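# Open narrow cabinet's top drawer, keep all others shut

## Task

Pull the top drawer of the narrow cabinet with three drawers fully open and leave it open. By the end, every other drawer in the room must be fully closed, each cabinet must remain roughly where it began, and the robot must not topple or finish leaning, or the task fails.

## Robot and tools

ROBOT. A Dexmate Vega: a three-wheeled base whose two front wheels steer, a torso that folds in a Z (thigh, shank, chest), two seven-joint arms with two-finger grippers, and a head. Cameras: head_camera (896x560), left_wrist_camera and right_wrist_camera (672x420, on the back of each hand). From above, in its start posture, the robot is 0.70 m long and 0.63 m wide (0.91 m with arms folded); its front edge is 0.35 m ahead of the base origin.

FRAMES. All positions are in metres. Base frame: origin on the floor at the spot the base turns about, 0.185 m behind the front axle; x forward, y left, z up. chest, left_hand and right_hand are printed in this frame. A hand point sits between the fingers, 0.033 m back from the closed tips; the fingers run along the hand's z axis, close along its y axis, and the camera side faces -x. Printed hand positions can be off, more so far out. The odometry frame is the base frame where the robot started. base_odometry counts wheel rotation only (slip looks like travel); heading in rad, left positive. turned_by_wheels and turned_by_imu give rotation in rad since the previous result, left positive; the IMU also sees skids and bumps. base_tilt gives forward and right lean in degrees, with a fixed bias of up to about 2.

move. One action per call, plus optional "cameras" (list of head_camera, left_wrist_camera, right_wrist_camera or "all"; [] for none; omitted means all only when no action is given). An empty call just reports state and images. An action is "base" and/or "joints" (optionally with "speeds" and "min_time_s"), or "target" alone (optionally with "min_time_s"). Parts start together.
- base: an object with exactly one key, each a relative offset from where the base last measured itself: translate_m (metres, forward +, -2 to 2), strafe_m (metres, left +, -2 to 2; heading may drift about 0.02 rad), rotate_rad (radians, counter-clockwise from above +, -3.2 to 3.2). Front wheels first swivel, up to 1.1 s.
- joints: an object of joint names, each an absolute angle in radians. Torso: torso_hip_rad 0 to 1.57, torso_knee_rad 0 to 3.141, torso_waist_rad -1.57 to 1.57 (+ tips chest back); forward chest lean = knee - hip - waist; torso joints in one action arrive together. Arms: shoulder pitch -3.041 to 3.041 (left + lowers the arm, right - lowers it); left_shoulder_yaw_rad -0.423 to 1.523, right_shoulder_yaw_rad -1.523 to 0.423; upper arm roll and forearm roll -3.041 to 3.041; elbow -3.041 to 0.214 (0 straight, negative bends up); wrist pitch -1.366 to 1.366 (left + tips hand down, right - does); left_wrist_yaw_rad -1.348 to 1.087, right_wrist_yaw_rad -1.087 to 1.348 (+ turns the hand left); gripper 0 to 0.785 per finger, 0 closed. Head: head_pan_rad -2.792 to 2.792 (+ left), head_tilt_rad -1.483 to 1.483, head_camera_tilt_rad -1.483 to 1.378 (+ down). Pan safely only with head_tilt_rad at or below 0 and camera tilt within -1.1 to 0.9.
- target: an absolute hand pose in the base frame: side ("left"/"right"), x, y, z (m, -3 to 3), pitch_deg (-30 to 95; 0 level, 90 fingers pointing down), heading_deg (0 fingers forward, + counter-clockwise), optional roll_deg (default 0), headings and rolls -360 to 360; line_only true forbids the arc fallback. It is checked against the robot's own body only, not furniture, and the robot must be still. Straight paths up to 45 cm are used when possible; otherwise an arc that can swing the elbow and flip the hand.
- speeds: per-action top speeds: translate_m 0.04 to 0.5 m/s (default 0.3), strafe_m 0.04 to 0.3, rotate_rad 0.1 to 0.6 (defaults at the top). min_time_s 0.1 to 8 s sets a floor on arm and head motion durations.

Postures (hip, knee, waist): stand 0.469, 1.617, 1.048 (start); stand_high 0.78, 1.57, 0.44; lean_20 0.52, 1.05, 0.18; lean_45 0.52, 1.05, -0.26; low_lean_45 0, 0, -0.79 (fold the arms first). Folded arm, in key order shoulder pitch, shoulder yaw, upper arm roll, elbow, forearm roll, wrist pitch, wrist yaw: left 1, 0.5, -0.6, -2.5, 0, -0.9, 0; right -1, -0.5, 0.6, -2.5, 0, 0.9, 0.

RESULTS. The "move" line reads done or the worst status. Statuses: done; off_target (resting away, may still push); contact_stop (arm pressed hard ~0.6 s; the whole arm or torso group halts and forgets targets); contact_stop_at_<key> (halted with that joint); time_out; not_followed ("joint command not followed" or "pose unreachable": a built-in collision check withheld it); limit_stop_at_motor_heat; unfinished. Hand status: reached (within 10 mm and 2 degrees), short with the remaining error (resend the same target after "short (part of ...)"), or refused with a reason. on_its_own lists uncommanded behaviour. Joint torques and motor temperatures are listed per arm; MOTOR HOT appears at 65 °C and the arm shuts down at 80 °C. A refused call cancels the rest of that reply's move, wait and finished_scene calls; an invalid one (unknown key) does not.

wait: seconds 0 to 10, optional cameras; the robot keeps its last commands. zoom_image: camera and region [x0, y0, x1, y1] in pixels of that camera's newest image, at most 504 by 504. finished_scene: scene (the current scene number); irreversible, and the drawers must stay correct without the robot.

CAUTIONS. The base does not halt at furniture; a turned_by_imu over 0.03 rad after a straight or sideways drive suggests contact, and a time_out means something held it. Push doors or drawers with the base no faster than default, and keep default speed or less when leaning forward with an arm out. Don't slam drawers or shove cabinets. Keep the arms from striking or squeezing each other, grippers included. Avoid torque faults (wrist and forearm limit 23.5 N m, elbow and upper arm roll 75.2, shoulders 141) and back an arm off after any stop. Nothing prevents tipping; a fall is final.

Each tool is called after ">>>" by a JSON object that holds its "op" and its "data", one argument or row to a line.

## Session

>>> {"op": "move", "data": {
  "joints": {"head_camera_tilt_rad": 0.3},
  "cameras": ["head_camera"]
}}

>>> {"op": "move", "data": {
  "joints": {"head_pan_rad": 1.4, "head_camera_tilt_rad": 0.3},
  "cameras": ["head_camera"]
}}

>>> {"op": "move", "data": {
  "joints": {"head_pan_rad": -1.4, "head_camera_tilt_rad": 0.3},
  "cameras": ["head_camera"]
}}

Scene clock: 0.87 s.
Joint torques (N m): left_arm=[5.51 0.11 -1.47 -2.61 0.05 -1.53 -0.09] | right_arm=[-4.66 -0.49 -0.1 -2 0.09 2.81 0.07]
Motor temperatures (°C): left_arm=[31 31 31 26 40 35 41] | right_arm=[29 27 32 31 36 36 33]
move: done
base_odometry: x=+0.000 y=+0.000 heading=+0.000
turned_by_wheels: +0.000
turned_by_imu: +0.000
base_tilt: forward=+0.1 right=+0.7
base_status: not commanded
joint_positions: torso_hip_rad=+0.469 torso_knee_rad=+1.617 torso_waist_rad=+1.048 left_shoulder_pitch_rad=+2.199 left_shoulder_yaw_rad=+0.008 left_upper_arm_roll_rad=-0.009 left_elbow_rad=-1.083 left_forearm_roll_rad=+0.016 left_wrist_pitch_rad=-0.484 left_wrist_yaw_rad=+0.004 left_gripper_rad=+0.005 right_shoulder_pitch_rad=-2.208 right_shoulder_yaw_rad=+0.017 right_upper_arm_roll_rad=-0.013 right_elbow_rad=-1.119 right_forearm_roll_rad=-0.015 right_wrist_pitch_rad=+0.484 right_wrist_yaw_rad=-0.019 right_gripper_rad=+0.005 head_pan_rad=+0.000 head_tilt_rad=+0.000 head_camera_tilt_rad=+0.300
joint_status: all done
chest: x=-0.0111 y=+0.0000 z=+1.4155 quat_wxyz=(+0.999, +0.000, +0.050, +0.000) (m; base frame)
left_hand: x=+0.1637 y=+0.2372 z=+0.6154 quat_wxyz=(+0.407, +0.009, +0.913, +0.007) pitch_deg=+41.9 heading_deg=+0.4 roll_deg=+1.6 back=up (m; base frame)
right_hand: x=+0.1747 y=-0.2171 z=+0.6263 quat_wxyz=(+0.419, +0.002, +0.908, +0.001) pitch_deg=+40.4 heading_deg=+0.0 roll_deg=+0.2 back=up (m; base frame)
pictures: head_camera

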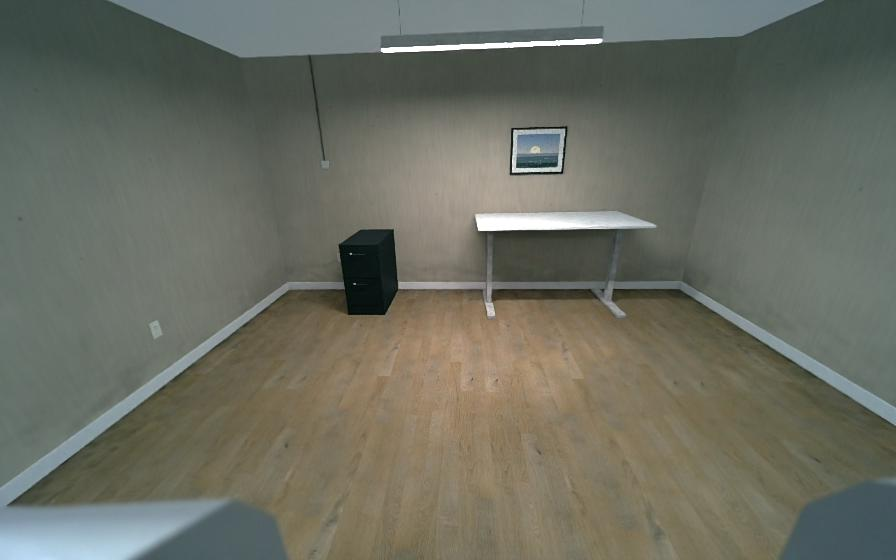

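Scene clock: 2.47 s.
Joint torques (N m): left_arm=[5.61 -0.07 -1.25 -2.33 0.24 -1.15 0.12] | right_arm=[-5.14 -1.47 0.35 -1.62 0 2.41 -0.1]
move: done
base_odometry: x=+0.000 y=+0.000 heading=+0.000
turned_by_wheels: +0.000
turned_by_imu: +0.000
base_tilt: forward=+0.1 right=+0.7
base_status: not commanded
joint_positions: torso_hip_rad=+0.469 torso_knee_rad=+1.617 torso_waist_rad=+1.048 left_shoulder_pitch_rad=+2.199 left_shoulder_yaw_rad=+0.008 left_upper_arm_roll_rad=-0.009 left_elbow_rad=-1.083 left_forearm_roll_rad=+0.016 left_wrist_pitch_rad=-0.484 left_wrist_yaw_rad=+0.004 left_gripper_rad=+0.005 right_shoulder_pitch_rad=-2.208 right_shoulder_yaw_rad=+0.017 right_upper_arm_roll_rad=-0.013 right_elbow_rad=-1.119 right_forearm_roll_rad=-0.015 right_wrist_pitch_rad=+0.484 right_wrist_yaw_rad=-0.019 right_gripper_rad=+0.005 head_pan_rad=+1.400 head_tilt_rad=+0.000 head_camera_tilt_rad=+0.300
joint_status: all done
chest: x=-0.0111 y=+0.0000 z=+1.4155 quat_wxyz=(+0.999, +0.000, +0.050, +0.000) (m; base frame)
left_hand: x=+0.1637 y=+0.2372 z=+0.6154 quat_wxyz=(+0.407, +0.009, +0.913, +0.007) pitch_deg=+41.9 heading_deg=+0.4 roll_deg=+1.6 back=up (m; base frame)
right_hand: x=+0.1747 y=-0.2171 z=+0.6263 quat_wxyz=(+0.419, +0.002, +0.908, +0.001) pitch_deg=+40.4 heading_deg=+0.0 roll_deg=+0.2 back=up (m; base frame)
pictures: head_camera

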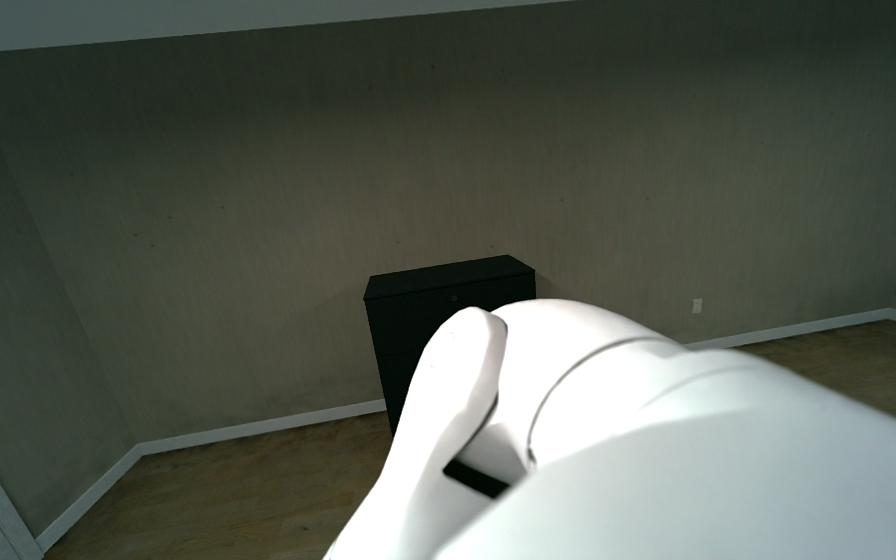

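Scene clock: 5.00 s.
Joint torques (N m): left_arm=[5.87 0.22 -0.82 -2.34 0.03 -1.39 -0.07] | right_arm=[-4.47 0.05 -0.13 -2.32 0.15 1.99 -0.05]
move: done
base_odometry: x=+0.000 y=+0.000 heading=+0.000
turned_by_wheels: +0.000
turned_by_imu: +0.000
base_tilt: forward=+0.1 right=+0.8
base_status: not commanded
joint_positions: torso_hip_rad=+0.469 torso_knee_rad=+1.617 torso_waist_rad=+1.048 left_shoulder_pitch_rad=+2.199 left_shoulder_yaw_rad=+0.008 left_upper_arm_roll_rad=-0.009 left_elbow_rad=-1.083 left_forearm_roll_rad=+0.016 left_wrist_pitch_rad=-0.484 left_wrist_yaw_rad=+0.004 left_gripper_rad=+0.005 right_shoulder_pitch_rad=-2.208 right_shoulder_yaw_rad=+0.017 right_upper_arm_roll_rad=-0.013 right_elbow_rad=-1.119 right_forearm_roll_rad=-0.015 right_wrist_pitch_rad=+0.484 right_wrist_yaw_rad=-0.019 right_gripper_rad=+0.005 head_pan_rad=-1.400 head_tilt_rad=+0.000 head_camera_tilt_rad=+0.300
joint_status: all done
chest: x=-0.0111 y=+0.0000 z=+1.4155 quat_wxyz=(+0.999, +0.000, +0.050, +0.000) (m; base frame)
left_hand: x=+0.1637 y=+0.2372 z=+0.6154 quat_wxyz=(+0.407, +0.009, +0.913, +0.007) pitch_deg=+41.9 heading_deg=+0.4 roll_deg=+1.6 back=up (m; base frame)
right_hand: x=+0.1747 y=-0.2171 z=+0.6263 quat_wxyz=(+0.419, +0.002, +0.908, +0.001) pitch_deg=+40.4 heading_deg=+0.0 roll_deg=+0.2 back=up (m; base frame)
pictures: head_camera

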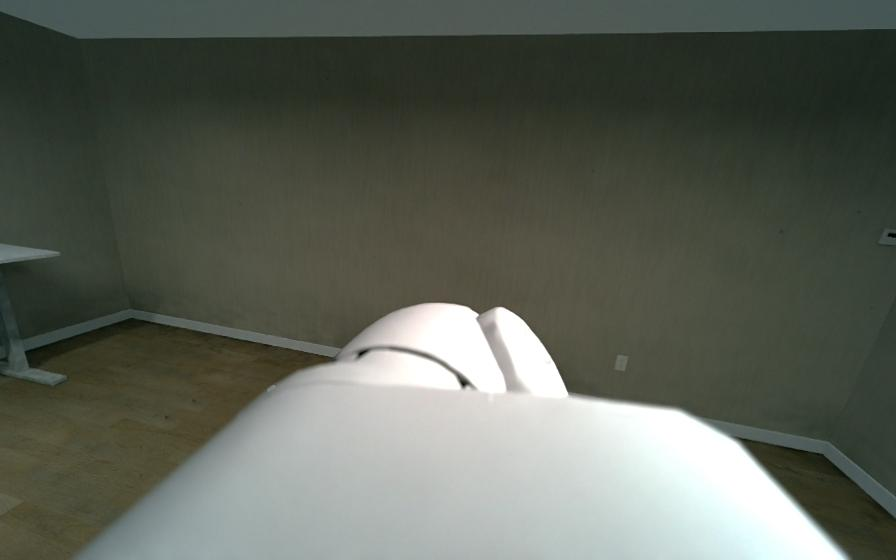

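>>> {"op": "move", "data": {
  "base": {"rotate_rad": -1.58},
  "joints": {"head_pan_rad": 2.4, "head_camera_tilt_rad": 0.3},
  "cameras": ["head_camera"]
}}

>>> {"op": "zoom_image", "data": {
  "camera": "head_camera",
  "region": [60, 150, 360, 450]
}}

Scene clock: 9.80 s.
Joint torques (N m): left_arm=[5.91 -0.47 -0.7 -1.49 0 -1.44 0.01] | right_arm=[-4.44 0.02 0.06 -2.18 0.01 2.24 -0.09]
move: done
base_odometry: x=+0.002 y=+0.001 heading=-1.585
turned_by_wheels: -1.584
turned_by_imu: -1.576
base_tilt: forward=+0.0 right=+0.7
base_status: done
joint_positions: torso_hip_rad=+0.469 torso_knee_rad=+1.617 torso_waist_rad=+1.048 left_shoulder_pitch_rad=+2.199 left_shoulder_yaw_rad=+0.008 left_upper_arm_roll_rad=-0.009 left_elbow_rad=-1.083 left_forearm_roll_rad=+0.016 left_wrist_pitch_rad=-0.484 left_wrist_yaw_rad=+0.004 left_gripper_rad=+0.005 right_shoulder_pitch_rad=-2.208 right_shoulder_yaw_rad=+0.017 right_upper_arm_roll_rad=-0.013 right_elbow_rad=-1.119 right_forearm_roll_rad=-0.015 right_wrist_pitch_rad=+0.484 right_wrist_yaw_rad=-0.019 right_gripper_rad=+0.005 head_pan_rad=+2.400 head_tilt_rad=+0.000 head_camera_tilt_rad=+0.300
joint_status: all done
chest: x=-0.0111 y=+0.0000 z=+1.4155 quat_wxyz=(+0.999, +0.000, +0.050, +0.000) (m; base frame)
left_hand: x=+0.1637 y=+0.2372 z=+0.6154 quat_wxyz=(+0.407, +0.009, +0.913, +0.007) pitch_deg=+41.9 heading_deg=+0.4 roll_deg=+1.6 back=up (m; base frame)
right_hand: x=+0.1747 y=-0.2171 z=+0.6263 quat_wxyz=(+0.419, +0.002, +0.908, +0.001) pitch_deg=+40.4 heading_deg=+0.0 roll_deg=+0.2 back=up (m; base frame)
pictures: head_camera

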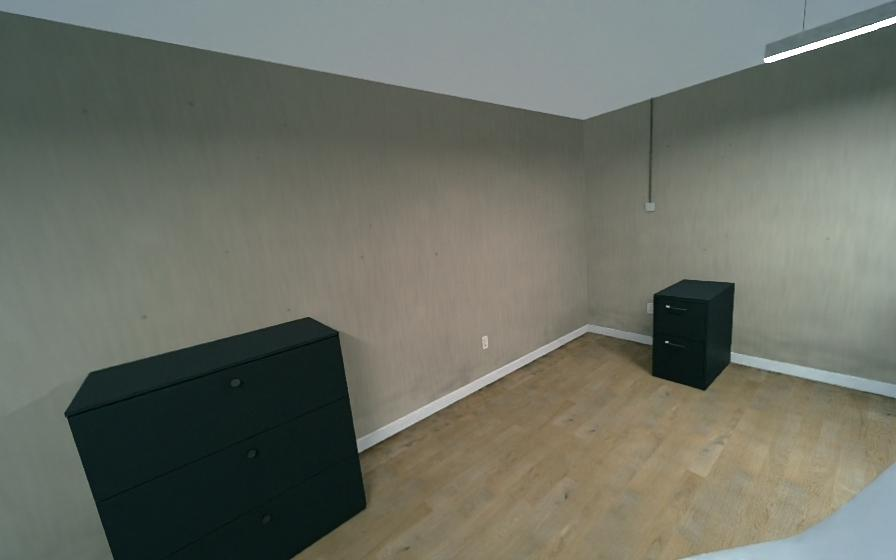

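Scaled by 1.680 from the camera's 896x560 image, which has a finer 960x600 frame.

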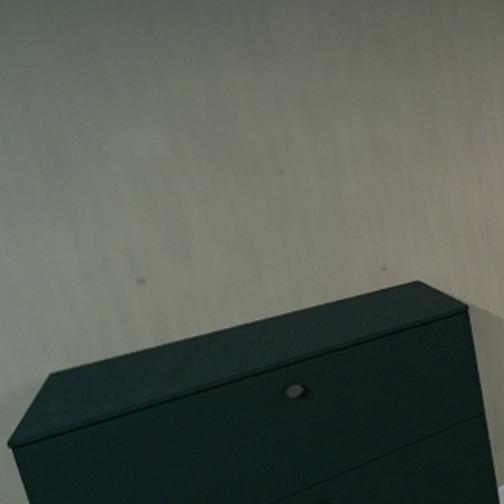

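>>> {"op": "zoom_image", "data": {
  "camera": "head_camera",
  "region": [60, 310, 310, 560]
}}

>>> {"op": "zoom_image", "data": {
  "camera": "head_camera",
  "region": [230, 310, 400, 520]
}}

>>> {"op": "zoom_image", "data": {
  "camera": "head_camera",
  "region": [640, 270, 760, 390]
}}

>>> {"op": "move", "data": {
  "joints": {"head_pan_rad": 0, "head_camera_tilt_rad": 0.5, "left_shoulder_pitch_rad": 1.7, "left_elbow_rad": -1.7, "left_wrist_pitch_rad": 0, "left_forearm_roll_rad": 1.5, "left_gripper_rad": 0.4, "right_elbow_rad": -2.4, "right_shoulder_pitch_rad": -1.5},
  "cameras": ["head_camera"]
}}

Scaled by 2.016 from the camera's 896x560 image, which has a finer 960x600 frame.

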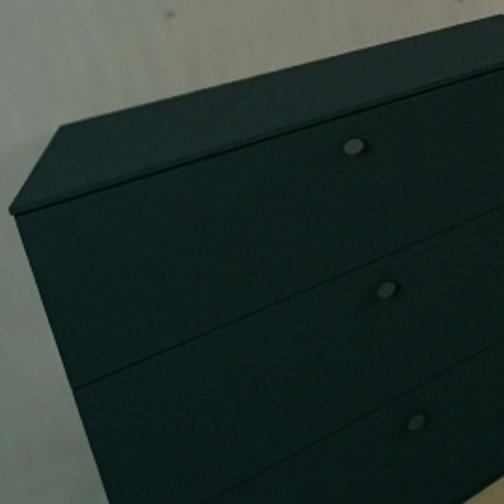

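Scaled by 2.400 from the camera's 896x560 image, which has a finer 960x600 frame.

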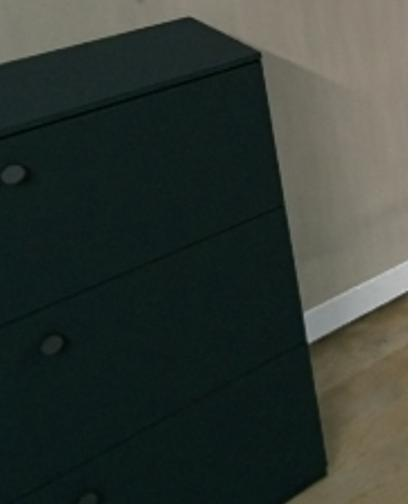

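Scaled by 4.200 from the camera's 896x560 image, which has a finer 960x600 frame.

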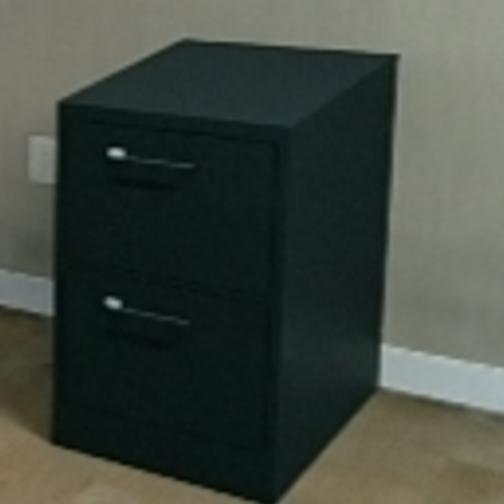

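Scene clock: 16.23 s.
Joint torques (N m): left_arm=[-14.92 -1.5 -1.34 -7.68 0.23 -0.03 0.55] | right_arm=[21.6 -0.72 0.81 -5.95 0.04 1.23 -0.18]
move: done
base_odometry: x=+0.002 y=+0.001 heading=-1.585
turned_by_wheels: +0.000
turned_by_imu: +0.000
base_tilt: forward=+0.1 right=+0.8
base_status: not commanded
joint_positions: torso_hip_rad=+0.469 torso_knee_rad=+1.617 torso_waist_rad=+1.048 left_shoulder_pitch_rad=+1.702 left_shoulder_yaw_rad=+0.008 left_upper_arm_roll_rad=-0.009 left_elbow_rad=-1.698 left_forearm_roll_rad=+1.496 left_wrist_pitch_rad=-0.002 left_wrist_yaw_rad=+0.004 left_gripper_rad=+0.400 right_shoulder_pitch_rad=-1.501 right_shoulder_yaw_rad=+0.017 right_upper_arm_roll_rad=-0.013 right_elbow_rad=-2.399 right_forearm_roll_rad=-0.015 right_wrist_pitch_rad=+0.484 right_wrist_yaw_rad=-0.019 right_gripper_rad=+0.005 head_pan_rad=+0.000 head_tilt_rad=+0.000 head_camera_tilt_rad=+0.500
joint_status: all done
chest: x=-0.0111 y=+0.0000 z=+1.4155 quat_wxyz=(+0.999, +0.000, +0.050, +0.000) (m; base frame)
left_hand: x=+0.6201 y=+0.2373 z=+0.9862 quat_wxyz=(+0.488, +0.505, +0.543, +0.460) pitch_deg=+5.7 heading_deg=+0.4 roll_deg=+86.3 (m; base frame)
right_hand: x=+0.3672 y=-0.2325 z=+1.6267 quat_wxyz=(+0.990, +0.013, +0.144, +0.000) pitch_deg=-73.4 heading_deg=-5.0 roll_deg=+5.0 back=up (m; base frame)
pictures: head_camera

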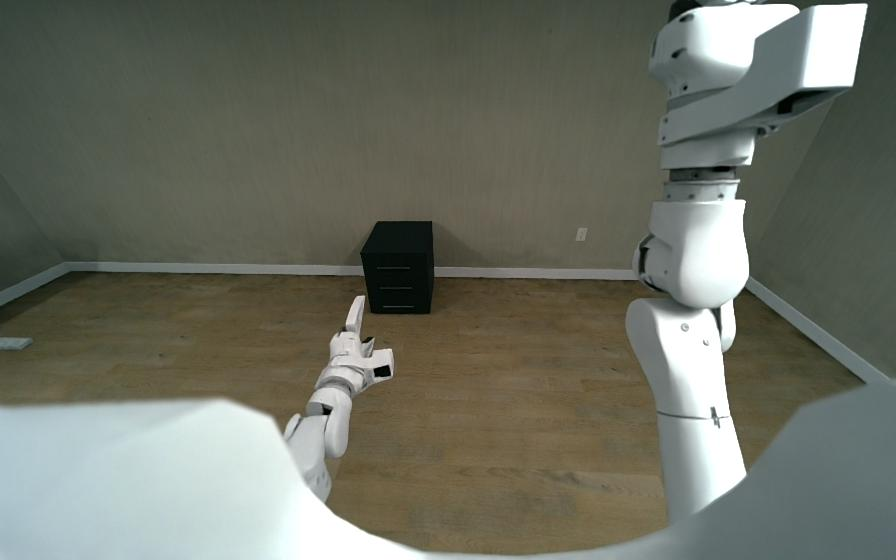

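>>> {"op": "zoom_image", "data": {
  "camera": "head_camera",
  "region": [340, 210, 450, 320]
}}

Scaled by 4.582 from the camera's 896x560 image, which has a finer 960x600 frame.

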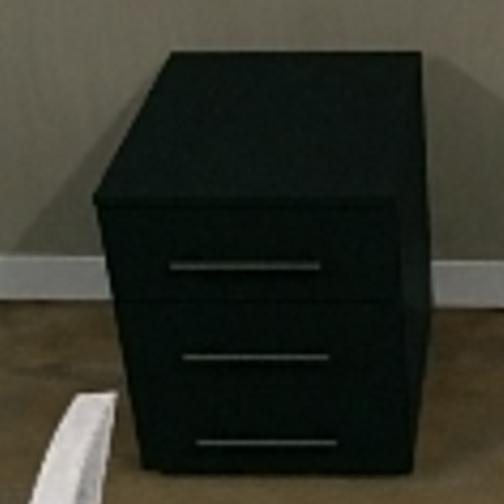

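>>> {"op": "move", "data": {
  "base": {"rotate_rad": -0.027},
  "joints": {"torso_hip_rad": 0.1, "torso_knee_rad": 0.8, "torso_waist_rad": 0.4},
  "cameras": []
}}

>>> {"op": "move", "data": {
  "base": {"strafe_m": 0.185},
  "joints": {"torso_hip_rad": 0.05, "torso_knee_rad": 0.55, "torso_waist_rad": -0.1, "left_shoulder_pitch_rad": 0.7},
  "cameras": []
}}

>>> {"op": "move", "data": {
  "base": {"translate_m": 0.42},
  "joints": {"torso_hip_rad": 0.0, "torso_knee_rad": 0.25, "torso_waist_rad": -0.4, "head_camera_tilt_rad": 0.3},
  "cameras": []
}}

>>> {"op": "move", "data": {
  "target": {"side": "left", "x": 0.65, "y": 0.23, "z": 0.435, "pitch_deg": 10, "heading_deg": 0, "roll_deg": 90},
  "cameras": ["head_camera", "left_wrist_camera"]
}}

Scene clock: 21.30 s.
Joint torques (N m): left_arm=[-10.08 -0.09 -0.76 -7.92 0.14 -0.39 1] | right_arm=[20.15 -1.52 0.2 -6.26 0.12 1.34 -0.07]
move: done
base_odometry: x=+0.002 y=+0.001 heading=-1.611
turned_by_wheels: -0.027
turned_by_imu: -0.027
base_tilt: forward=+0.1 right=+0.7
base_status: done
joint_positions: torso_hip_rad=+0.100 torso_knee_rad=+0.800 torso_waist_rad=+0.400 left_shoulder_pitch_rad=+1.700 left_shoulder_yaw_rad=+0.008 left_upper_arm_roll_rad=-0.009 left_elbow_rad=-1.700 left_forearm_roll_rad=+1.500 left_wrist_pitch_rad=+0.000 left_wrist_yaw_rad=+0.004 left_gripper_rad=+0.400 right_shoulder_pitch_rad=-1.500 right_shoulder_yaw_rad=+0.017 right_upper_arm_roll_rad=-0.013 right_elbow_rad=-2.400 right_forearm_roll_rad=-0.015 right_wrist_pitch_rad=+0.484 right_wrist_yaw_rad=-0.019 right_gripper_rad=+0.005 head_pan_rad=+0.000 head_tilt_rad=+0.000 head_camera_tilt_rad=+0.500
joint_status: all done
chest: x=-0.0225 y=+0.0000 z=+1.2040 quat_wxyz=(+0.989, +0.000, +0.149, +0.000) (m; base frame)
left_hand: x=+0.5122 y=+0.2378 z=+0.6598 quat_wxyz=(+0.431, +0.549, +0.587, +0.410) pitch_deg=+17.0 heading_deg=+0.5 roll_deg=+86.6 (m; base frame)
right_hand: x=+0.3898 y=-0.2325 z=+1.3364 quat_wxyz=(+0.970, +0.012, +0.241, -0.001) pitch_deg=-62.1 heading_deg=-3.1 roll_deg=+2.9 back=up (m; base frame)
pictures: none
No camera images: "cameras" was empty.

Scene clock: 26.00 s.
Joint torques (N m): left_arm=[-25.04 0.9 -1.38 -8.12 0.26 0.46 0.42] | right_arm=[14.89 -0.54 -0.12 -8 0.01 1.48 -0.11]
move: done
base_odometry: x=+0.186 y=-0.006 heading=-1.607
turned_by_wheels: +0.005
turned_by_imu: +0.002
base_tilt: forward=+0.0 right=+0.7
base_status: done
joint_positions: torso_hip_rad=+0.050 torso_knee_rad=+0.550 torso_waist_rad=-0.100 left_shoulder_pitch_rad=+0.704 left_shoulder_yaw_rad=+0.008 left_upper_arm_roll_rad=-0.009 left_elbow_rad=-1.700 left_forearm_roll_rad=+1.500 left_wrist_pitch_rad=+0.000 left_wrist_yaw_rad=+0.004 left_gripper_rad=+0.400 right_shoulder_pitch_rad=-1.500 right_shoulder_yaw_rad=+0.017 right_upper_arm_roll_rad=-0.013 right_elbow_rad=-2.400 right_forearm_roll_rad=-0.015 right_wrist_pitch_rad=+0.484 right_wrist_yaw_rad=-0.019 right_gripper_rad=+0.005 head_pan_rad=+0.000 head_tilt_rad=+0.000 head_camera_tilt_rad=+0.500
joint_status: all done
chest: x=+0.0486 y=+0.0000 z=+1.0865 quat_wxyz=(+0.955, +0.000, +0.296, +0.000) (m; base frame)
left_hand: x=+0.8078 y=+0.2379 z=+1.0118 quat_wxyz=(+0.606, +0.376, +0.405, +0.573) pitch_deg=-22.9 heading_deg=+0.5 roll_deg=+86.3 (m; base frame)
right_hand: x=+0.4816 y=-0.2325 z=+1.0911 quat_wxyz=(+0.923, +0.012, +0.383, -0.003) pitch_deg=-44.9 heading_deg=-2.0 roll_deg=+1.6 back=up (m; base frame)
pictures: none
No camera images: "cameras" was empty.

Scene clock: 29.43 s.
Joint torques (N m): left_arm=[-25.61 -0.15 -1.14 -8.4 0.36 0.1 0.65] | right_arm=[13.26 -0.14 0.53 -7.38 0.11 1.28 -0.15]
move: done
base_odometry: x=+0.171 y=-0.426 heading=-1.607
turned_by_wheels: -0.001
turned_by_imu: -0.002
base_tilt: forward=+0.1 right=+0.8
base_status: done
joint_positions: torso_hip_rad=+0.001 torso_knee_rad=+0.250 torso_waist_rad=-0.400 left_shoulder_pitch_rad=+0.700 left_shoulder_yaw_rad=+0.008 left_upper_arm_roll_rad=-0.009 left_elbow_rad=-1.700 left_forearm_roll_rad=+1.500 left_wrist_pitch_rad=+0.000 left_wrist_yaw_rad=+0.004 left_gripper_rad=+0.400 right_shoulder_pitch_rad=-1.500 right_shoulder_yaw_rad=+0.017 right_upper_arm_roll_rad=-0.013 right_elbow_rad=-2.400 right_forearm_roll_rad=-0.015 right_wrist_pitch_rad=+0.484 right_wrist_yaw_rad=-0.019 right_gripper_rad=+0.005 head_pan_rad=+0.000 head_tilt_rad=+0.000 head_camera_tilt_rad=+0.300
joint_status: all done
chest: x=+0.0128 y=+0.0000 z=+0.9707 quat_wxyz=(+0.948, +0.000, +0.319, +0.000) (m; base frame)
left_hand: x=+0.7678 y=+0.2379 z=+0.8615 quat_wxyz=(+0.596, +0.389, +0.419, +0.564) pitch_deg=-20.3 heading_deg=+0.5 roll_deg=+86.3 (m; base frame)
right_hand: x=+0.4455 y=-0.2325 z=+0.9540 quat_wxyz=(+0.914, +0.012, +0.406, -0.004) pitch_deg=-42.0 heading_deg=-1.9 roll_deg=+1.5 back=up (m; base frame)
pictures: none
No camera images: "cameras" was empty.

Scene clock: 32.97 s.
Joint torques (N m): left_arm=[-9.9 -2.41 1.97 -6.77 0.33 -0.36 1.22] | right_arm=[11.79 -1.59 0.47 -6.8 0.15 1.69 -0.11]
move: done
base_odometry: x=+0.171 y=-0.426 heading=-1.607
turned_by_wheels: +0.000
turned_by_imu: +0.000
base_tilt: forward=+0.1 right=+0.7
base_status: not commanded
joint_positions: torso_hip_rad=+0.001 torso_knee_rad=+0.250 torso_waist_rad=-0.400 left_shoulder_pitch_rad=+1.027 left_shoulder_yaw_rad=+0.016 left_upper_arm_roll_rad=+0.017 left_elbow_rad=-1.310 left_forearm_roll_rad=+1.551 left_wrist_pitch_rad=+0.013 left_wrist_yaw_rad=+0.194 left_gripper_rad=+0.400 right_shoulder_pitch_rad=-1.500 right_shoulder_yaw_rad=+0.017 right_upper_arm_roll_rad=-0.013 right_elbow_rad=-2.400 right_forearm_roll_rad=-0.015 right_wrist_pitch_rad=+0.484 right_wrist_yaw_rad=-0.019 right_gripper_rad=+0.005 head_pan_rad=+0.000 head_tilt_rad=+0.000 head_camera_tilt_rad=+0.300
joint_status: not commanded
chest: x=+0.0128 y=+0.0000 z=+0.9707 quat_wxyz=(+0.948, +0.000, +0.319, +0.000) (m; base frame)
left_hand: x=+0.6509 y=+0.2303 z=+0.4370 quat_wxyz=(+0.455, +0.541, +0.541, +0.455) pitch_deg=+9.9 heading_deg=+0.0 roll_deg=+90.0 (m; base frame)
left_hand_status: reached (straight line, planned for 2.3 s): 2 mm and 0.1 deg off.
right_hand: x=+0.4455 y=-0.2325 z=+0.9540 quat_wxyz=(+0.914, +0.012, +0.406, -0.004) pitch_deg=-42.0 heading_deg=-1.9 roll_deg=+1.5 back=up (m; base frame)
pictures: head_camera, left_wrist_camera

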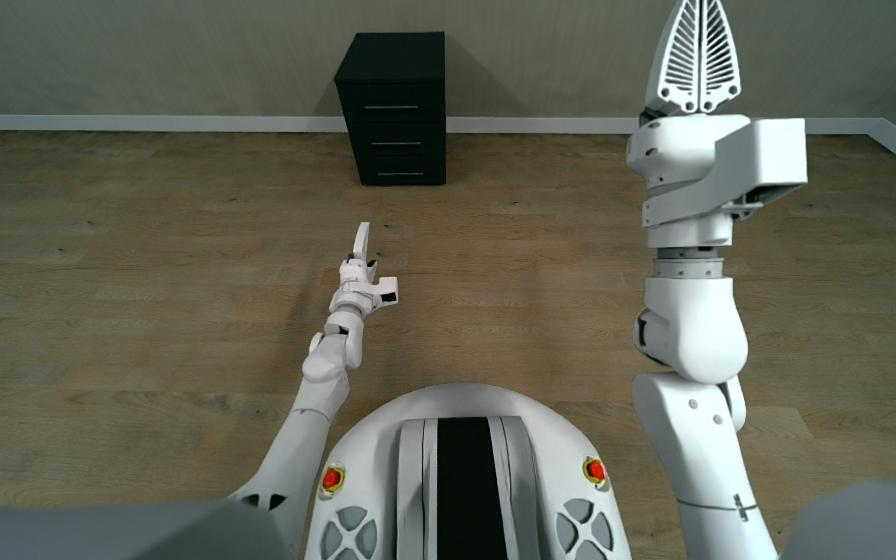

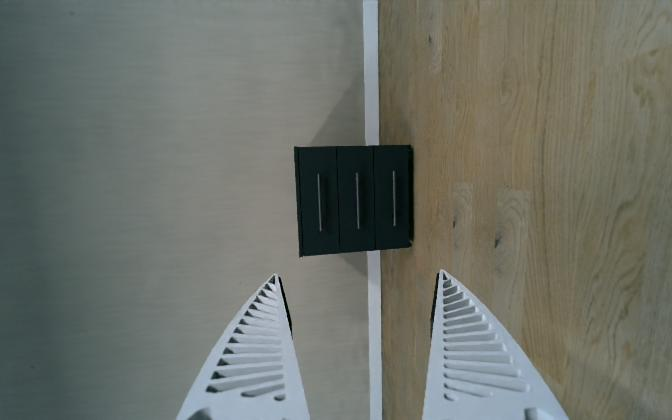

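>>> {"op": "move", "data": {
  "base": {"translate_m": 0.7},
  "cameras": ["left_wrist_camera", "head_camera"]
}}

Scene clock: 36.97 s.
Joint torques (N m): left_arm=[-10.04 -2.64 1.63 -6.24 -0.09 -0.31 1.22] | right_arm=[13.63 -0.09 0.4 -8 0.23 1.41 0.09]
move: done
base_odometry: x=+0.146 y=-1.125 heading=-1.608
turned_by_wheels: -0.001
turned_by_imu: -0.002
base_tilt: forward=+0.1 right=+0.7
base_status: done
joint_positions: torso_hip_rad=+0.001 torso_knee_rad=+0.250 torso_waist_rad=-0.400 left_shoulder_pitch_rad=+1.027 left_shoulder_yaw_rad=+0.016 left_upper_arm_roll_rad=+0.017 left_elbow_rad=-1.306 left_forearm_roll_rad=+1.551 left_wrist_pitch_rad=+0.013 left_wrist_yaw_rad=+0.196 left_gripper_rad=+0.400 right_shoulder_pitch_rad=-1.500 right_shoulder_yaw_rad=+0.017 right_upper_arm_roll_rad=-0.013 right_elbow_rad=-2.400 right_forearm_roll_rad=-0.015 right_wrist_pitch_rad=+0.484 right_wrist_yaw_rad=-0.019 right_gripper_rad=+0.005 head_pan_rad=+0.000 head_tilt_rad=+0.000 head_camera_tilt_rad=+0.300
joint_status: not commanded
chest: x=+0.0127 y=+0.0000 z=+0.9707 quat_wxyz=(+0.948, +0.000, +0.319, +0.000) (m; base frame)
left_hand: x=+0.6500 y=+0.2302 z=+0.4349 quat_wxyz=(+0.454, +0.542, +0.542, +0.455) pitch_deg=+10.0 heading_deg=+0.0 roll_deg=-90.0 (m; base frame)
right_hand: x=+0.4455 y=-0.2325 z=+0.9540 quat_wxyz=(+0.914, +0.012, +0.406, -0.004) pitch_deg=-42.0 heading_deg=-1.9 roll_deg=+1.5 back=up (m; base frame)
pictures: head_camera, left_wrist_camera

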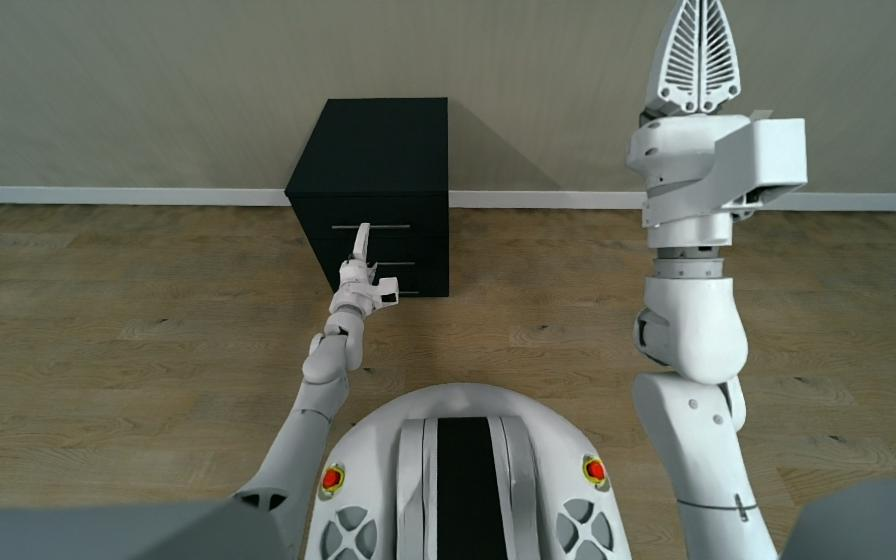

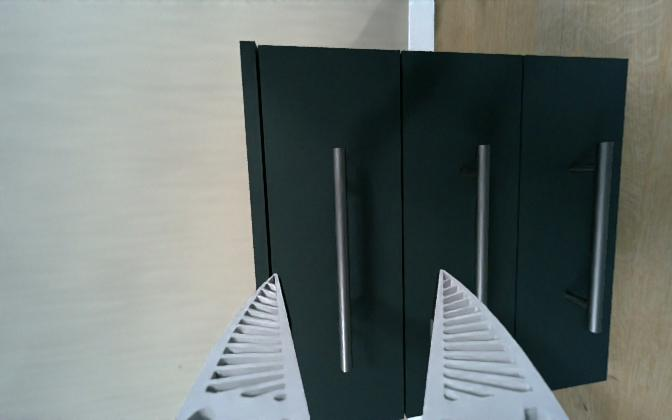

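>>> {"op": "move", "data": {
  "base": {"translate_m": 0.076},
  "speeds": {"translate_m": 0.08},
  "cameras": ["left_wrist_camera"]
}}

>>> {"op": "move", "data": {
  "joints": {"left_gripper_rad": 0.0},
  "cameras": ["left_wrist_camera", "head_camera"]
}}

Scene clock: 39.00 s.
Joint torques (N m): left_arm=[-9.9 -2.05 1.33 -6.86 0.02 0.08 1.2] | right_arm=[12.88 -1.35 0.48 -8.02 0.06 1.88 -0.21]
move: done
base_odometry: x=+0.143 y=-1.201 heading=-1.609
turned_by_wheels: -0.001
turned_by_imu: -0.001
base_tilt: forward=+0.1 right=+0.8
base_status: done
joint_positions: torso_hip_rad=+0.001 torso_knee_rad=+0.250 torso_waist_rad=-0.400 left_shoulder_pitch_rad=+1.027 left_shoulder_yaw_rad=+0.016 left_upper_arm_roll_rad=+0.017 left_elbow_rad=-1.306 left_forearm_roll_rad=+1.551 left_wrist_pitch_rad=+0.013 left_wrist_yaw_rad=+0.196 left_gripper_rad=+0.400 right_shoulder_pitch_rad=-1.500 right_shoulder_yaw_rad=+0.017 right_upper_arm_roll_rad=-0.013 right_elbow_rad=-2.400 right_forearm_roll_rad=-0.015 right_wrist_pitch_rad=+0.484 right_wrist_yaw_rad=-0.019 right_gripper_rad=+0.005 head_pan_rad=+0.000 head_tilt_rad=+0.000 head_camera_tilt_rad=+0.300
joint_status: not commanded
chest: x=+0.0127 y=+0.0000 z=+0.9707 quat_wxyz=(+0.948, +0.000, +0.319, +0.000) (m; base frame)
left_hand: x=+0.6500 y=+0.2302 z=+0.4349 quat_wxyz=(+0.454, +0.542, +0.542, +0.455) pitch_deg=+10.0 heading_deg=+0.0 roll_deg=-90.0 (m; base frame)
right_hand: x=+0.4455 y=-0.2325 z=+0.9540 quat_wxyz=(+0.914, +0.012, +0.406, -0.004) pitch_deg=-42.0 heading_deg=-1.9 roll_deg=+1.5 back=up (m; base frame)
pictures: left_wrist_camera

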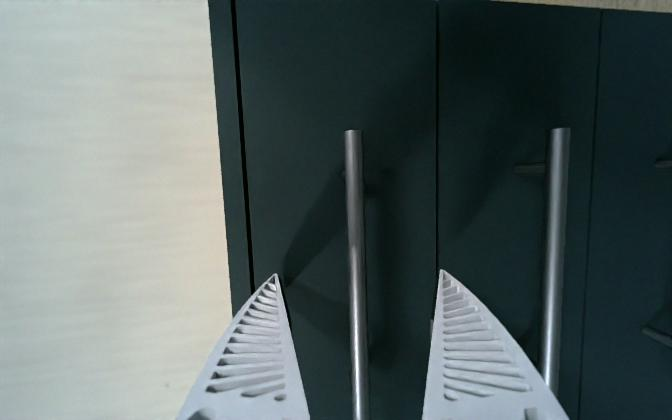

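Scene clock: 39.97 s.
Joint torques (N m): left_arm=[-8.92 -2.6 1.4 -6.86 0.05 -0.06 1.14] | right_arm=[12.65 -2.09 0.28 -7.49 0.04 1.87 -0.14]
move: done
base_odometry: x=+0.143 y=-1.201 heading=-1.609
turned_by_wheels: +0.000
turned_by_imu: +0.000
base_tilt: forward=+0.1 right=+0.7
base_status: not commanded
joint_positions: torso_hip_rad=+0.001 torso_knee_rad=+0.250 torso_waist_rad=-0.400 left_shoulder_pitch_rad=+1.027 left_shoulder_yaw_rad=+0.016 left_upper_arm_roll_rad=+0.017 left_elbow_rad=-1.306 left_forearm_roll_rad=+1.551 left_wrist_pitch_rad=+0.013 left_wrist_yaw_rad=+0.196 left_gripper_rad=+0.000 right_shoulder_pitch_rad=-1.500 right_shoulder_yaw_rad=+0.017 right_upper_arm_roll_rad=-0.013 right_elbow_rad=-2.400 right_forearm_roll_rad=-0.015 right_wrist_pitch_rad=+0.484 right_wrist_yaw_rad=-0.019 right_gripper_rad=+0.005 head_pan_rad=+0.000 head_tilt_rad=+0.000 head_camera_tilt_rad=+0.300
joint_status: all done
chest: x=+0.0127 y=+0.0000 z=+0.9707 quat_wxyz=(+0.948, +0.000, +0.319, +0.000) (m; base frame)
left_hand: x=+0.6500 y=+0.2302 z=+0.4349 quat_wxyz=(+0.454, +0.542, +0.542, +0.455) pitch_deg=+10.0 heading_deg=+0.0 roll_deg=-90.0 (m; base frame)
right_hand: x=+0.4455 y=-0.2325 z=+0.9540 quat_wxyz=(+0.914, +0.012, +0.406, -0.004) pitch_deg=-42.0 heading_deg=-1.9 roll_deg=+1.5 back=up (m; base frame)
pictures: head_camera, left_wrist_camera

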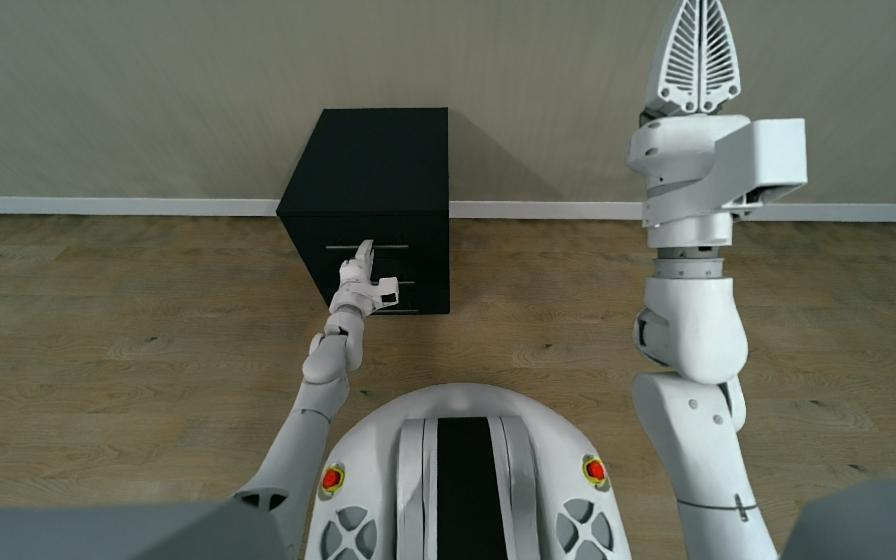

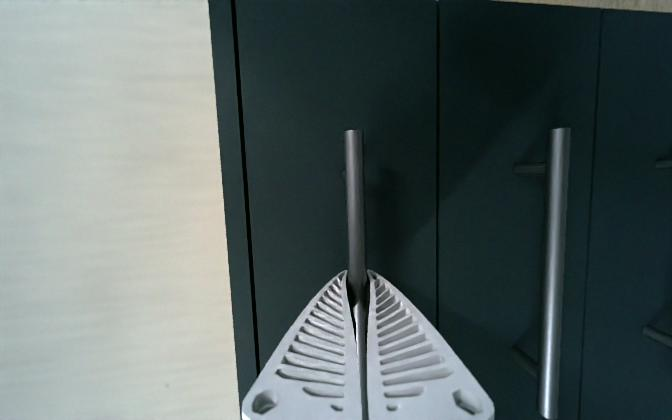

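>>> {"op": "move", "data": {
  "base": {"translate_m": -0.28},
  "speeds": {"translate_m": 0.1},
  "cameras": ["left_wrist_camera", "head_camera"]
}}

>>> {"op": "move", "data": {
  "base": {"translate_m": -0.085},
  "speeds": {"translate_m": 0.06},
  "cameras": ["left_wrist_camera", "head_camera"]
}}

>>> {"op": "zoom_image", "data": {
  "camera": "head_camera",
  "region": [270, 50, 470, 250]
}}

>>> {"op": "move", "data": {
  "base": {"translate_m": -0.035},
  "speeds": {"translate_m": 0.05},
  "cameras": ["left_wrist_camera", "head_camera"]
}}

>>> {"op": "zoom_image", "data": {
  "camera": "head_camera",
  "region": [270, 50, 470, 250]
}}

Scene clock: 44.03 s.
Joint torques (N m): left_arm=[-10.4 -2.19 1.9 -6.9 0.12 -2.44 0.98] | right_arm=[13.91 -1.32 0.51 -6.92 0.3 1.72 -0.08]
move: done
base_odometry: x=+0.154 y=-0.921 heading=-1.609
turned_by_wheels: -0.001
turned_by_imu: +0.000
base_tilt: forward=+0.0 right=+0.8
base_status: done
joint_positions: torso_hip_rad=+0.001 torso_knee_rad=+0.250 torso_waist_rad=-0.400 left_shoulder_pitch_rad=+1.027 left_shoulder_yaw_rad=+0.016 left_upper_arm_roll_rad=+0.017 left_elbow_rad=-1.306 left_forearm_roll_rad=+1.551 left_wrist_pitch_rad=+0.013 left_wrist_yaw_rad=+0.196 left_gripper_rad=+0.000 right_shoulder_pitch_rad=-1.500 right_shoulder_yaw_rad=+0.017 right_upper_arm_roll_rad=-0.013 right_elbow_rad=-2.400 right_forearm_roll_rad=-0.015 right_wrist_pitch_rad=+0.484 right_wrist_yaw_rad=-0.019 right_gripper_rad=+0.005 head_pan_rad=+0.000 head_tilt_rad=+0.000 head_camera_tilt_rad=+0.300
joint_status: not commanded
chest: x=+0.0127 y=+0.0000 z=+0.9707 quat_wxyz=(+0.948, +0.000, +0.319, +0.000) (m; base frame)
left_hand: x=+0.6500 y=+0.2304 z=+0.4349 quat_wxyz=(+0.454, +0.542, +0.542, +0.455) pitch_deg=+10.0 heading_deg=+0.0 roll_deg=-90.0 (m; base frame)
right_hand: x=+0.4454 y=-0.2325 z=+0.9540 quat_wxyz=(+0.914, +0.012, +0.406, -0.004) pitch_deg=-42.1 heading_deg=-1.9 roll_deg=+1.5 back=up (m; base frame)
pictures: head_camera, left_wrist_camera

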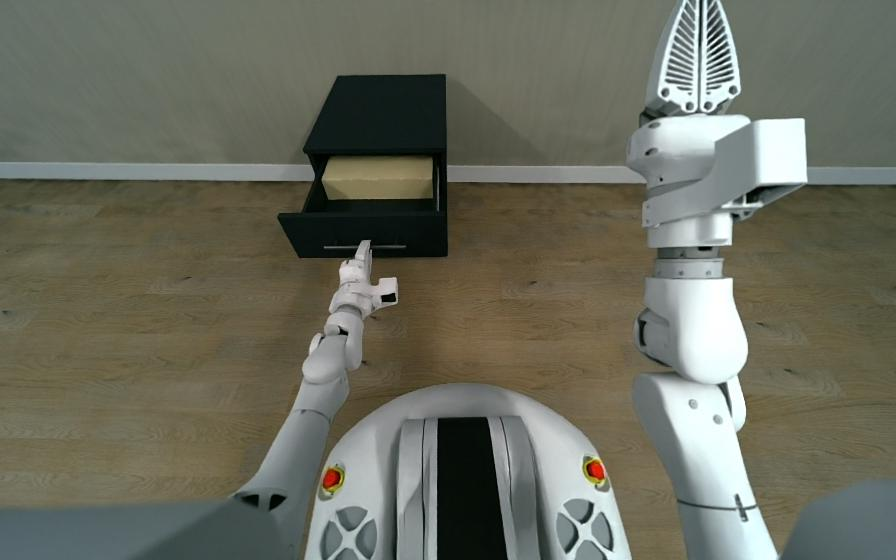

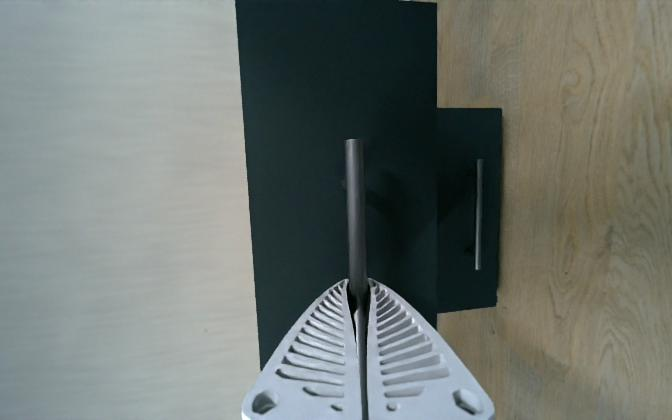

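Scene clock: 46.03 s.
Joint torques (N m): left_arm=[-12.41 -2.35 2.7 -6.26 0.4 -2.98 0.83] | right_arm=[12.54 -0.25 0.1 -8.27 0.16 0.9 -0.26]
move: done
base_odometry: x=+0.157 y=-0.836 heading=-1.610
turned_by_wheels: -0.001
turned_by_imu: -0.001
base_tilt: forward=+0.0 right=+0.8
base_status: done
joint_positions: torso_hip_rad=+0.001 torso_knee_rad=+0.250 torso_waist_rad=-0.400 left_shoulder_pitch_rad=+1.027 left_shoulder_yaw_rad=+0.016 left_upper_arm_roll_rad=+0.017 left_elbow_rad=-1.306 left_forearm_roll_rad=+1.551 left_wrist_pitch_rad=+0.014 left_wrist_yaw_rad=+0.196 left_gripper_rad=+0.000 right_shoulder_pitch_rad=-1.500 right_shoulder_yaw_rad=+0.017 right_upper_arm_roll_rad=-0.013 right_elbow_rad=-2.400 right_forearm_roll_rad=-0.015 right_wrist_pitch_rad=+0.484 right_wrist_yaw_rad=-0.019 right_gripper_rad=+0.005 head_pan_rad=+0.000 head_tilt_rad=+0.000 head_camera_tilt_rad=+0.300
joint_status: not commanded
chest: x=+0.0127 y=+0.0000 z=+0.9707 quat_wxyz=(+0.948, +0.000, +0.319, +0.000) (m; base frame)
left_hand: x=+0.6500 y=+0.2305 z=+0.4349 quat_wxyz=(+0.454, +0.542, +0.542, +0.455) pitch_deg=+10.0 heading_deg=+0.1 roll_deg=-90.0 (m; base frame)
right_hand: x=+0.4455 y=-0.2325 z=+0.9540 quat_wxyz=(+0.914, +0.012, +0.406, -0.004) pitch_deg=-42.0 heading_deg=-1.9 roll_deg=+1.5 back=up (m; base frame)
pictures: head_camera, left_wrist_camera

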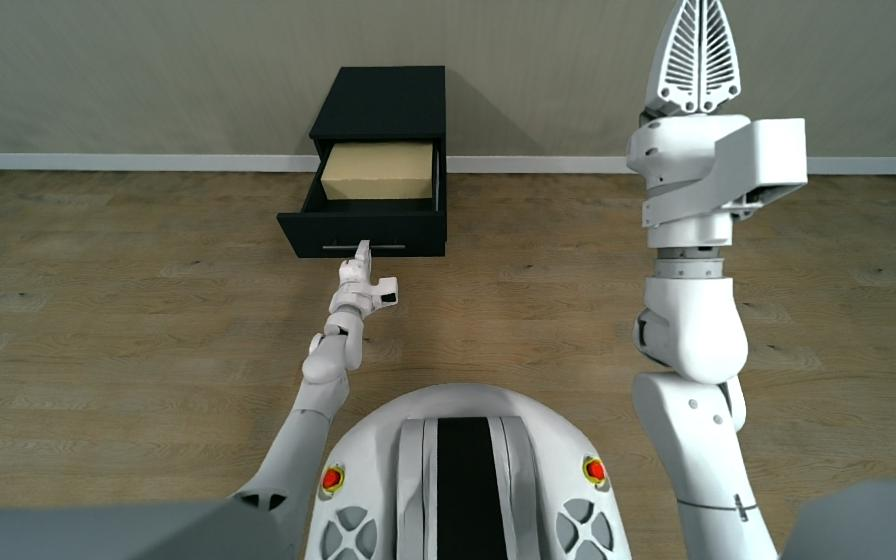

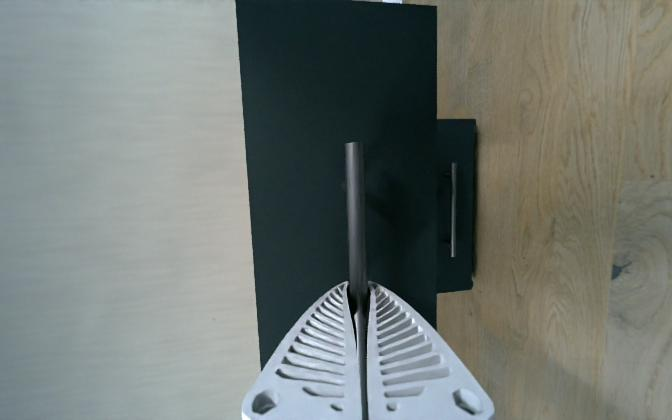

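Scaled by 2.520 from the camera's 896x560 image, which has a finer 960x600 frame.

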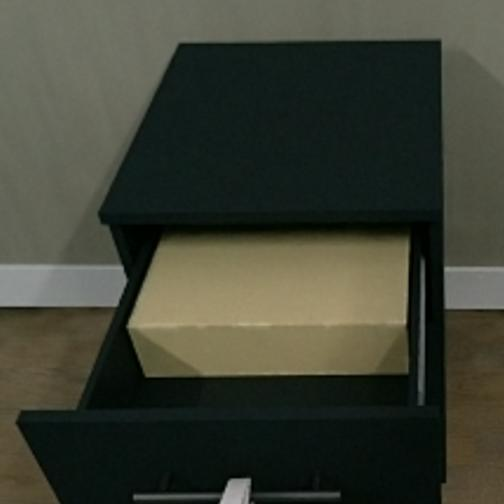

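Scene clock: 47.43 s.
Joint torques (N m): left_arm=[-9.8 -2.63 2.12 -6.2 0.04 -0.66 0.5] | right_arm=[13.47 -0.74 0.18 -7.59 0.25 2 -0.02]
move: done
base_odometry: x=+0.159 y=-0.801 heading=-1.611
turned_by_wheels: -0.001
turned_by_imu: -0.001
base_tilt: forward=+0.0 right=+0.8
base_status: done
joint_positions: torso_hip_rad=+0.001 torso_knee_rad=+0.250 torso_waist_rad=-0.400 left_shoulder_pitch_rad=+1.027 left_shoulder_yaw_rad=+0.016 left_upper_arm_roll_rad=+0.017 left_elbow_rad=-1.306 left_forearm_roll_rad=+1.551 left_wrist_pitch_rad=+0.013 left_wrist_yaw_rad=+0.196 left_gripper_rad=+0.000 right_shoulder_pitch_rad=-1.500 right_shoulder_yaw_rad=+0.017 right_upper_arm_roll_rad=-0.013 right_elbow_rad=-2.400 right_forearm_roll_rad=-0.015 right_wrist_pitch_rad=+0.484 right_wrist_yaw_rad=-0.019 right_gripper_rad=+0.005 head_pan_rad=+0.000 head_tilt_rad=+0.000 head_camera_tilt_rad=+0.300
joint_status: not commanded
chest: x=+0.0127 y=+0.0000 z=+0.9707 quat_wxyz=(+0.948, +0.000, +0.319, +0.000) (m; base frame)
left_hand: x=+0.6500 y=+0.2302 z=+0.4350 quat_wxyz=(+0.454, +0.542, +0.542, +0.455) pitch_deg=+10.0 heading_deg=+0.0 roll_deg=-90.0 (m; base frame)
right_hand: x=+0.4454 y=-0.2325 z=+0.9540 quat_wxyz=(+0.914, +0.012, +0.406, -0.004) pitch_deg=-42.1 heading_deg=-1.9 roll_deg=+1.5 back=up (m; base frame)
pictures: head_camera, left_wrist_camera

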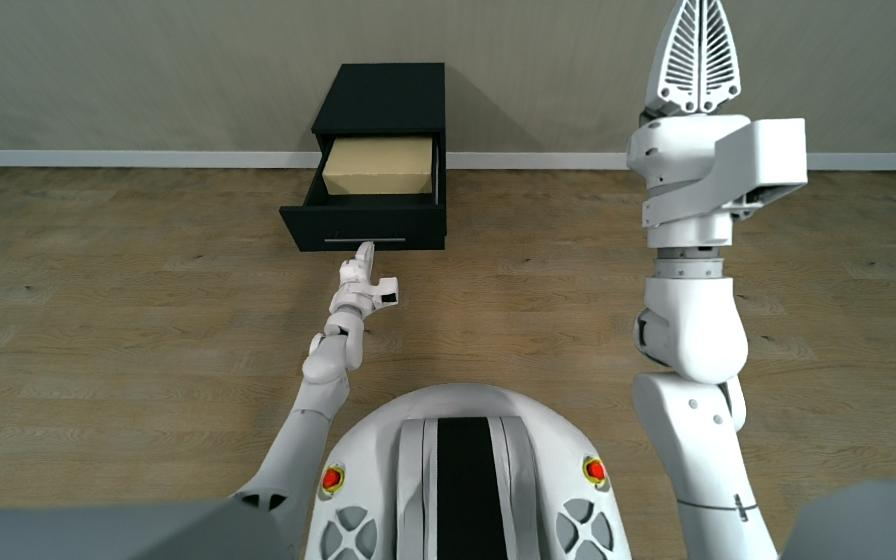

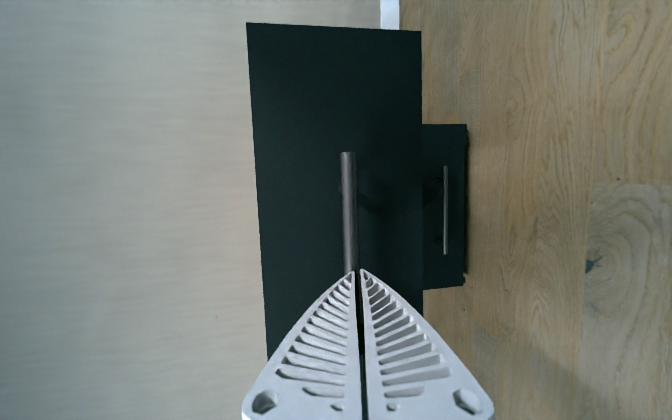

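Scaled by 2.520 from the camera's 896x560 image, which has a finer 960x600 frame.

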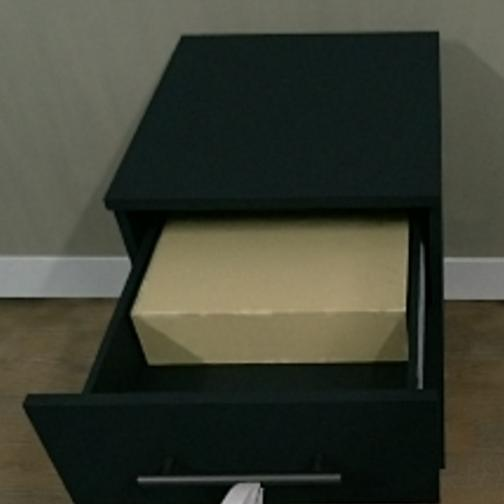

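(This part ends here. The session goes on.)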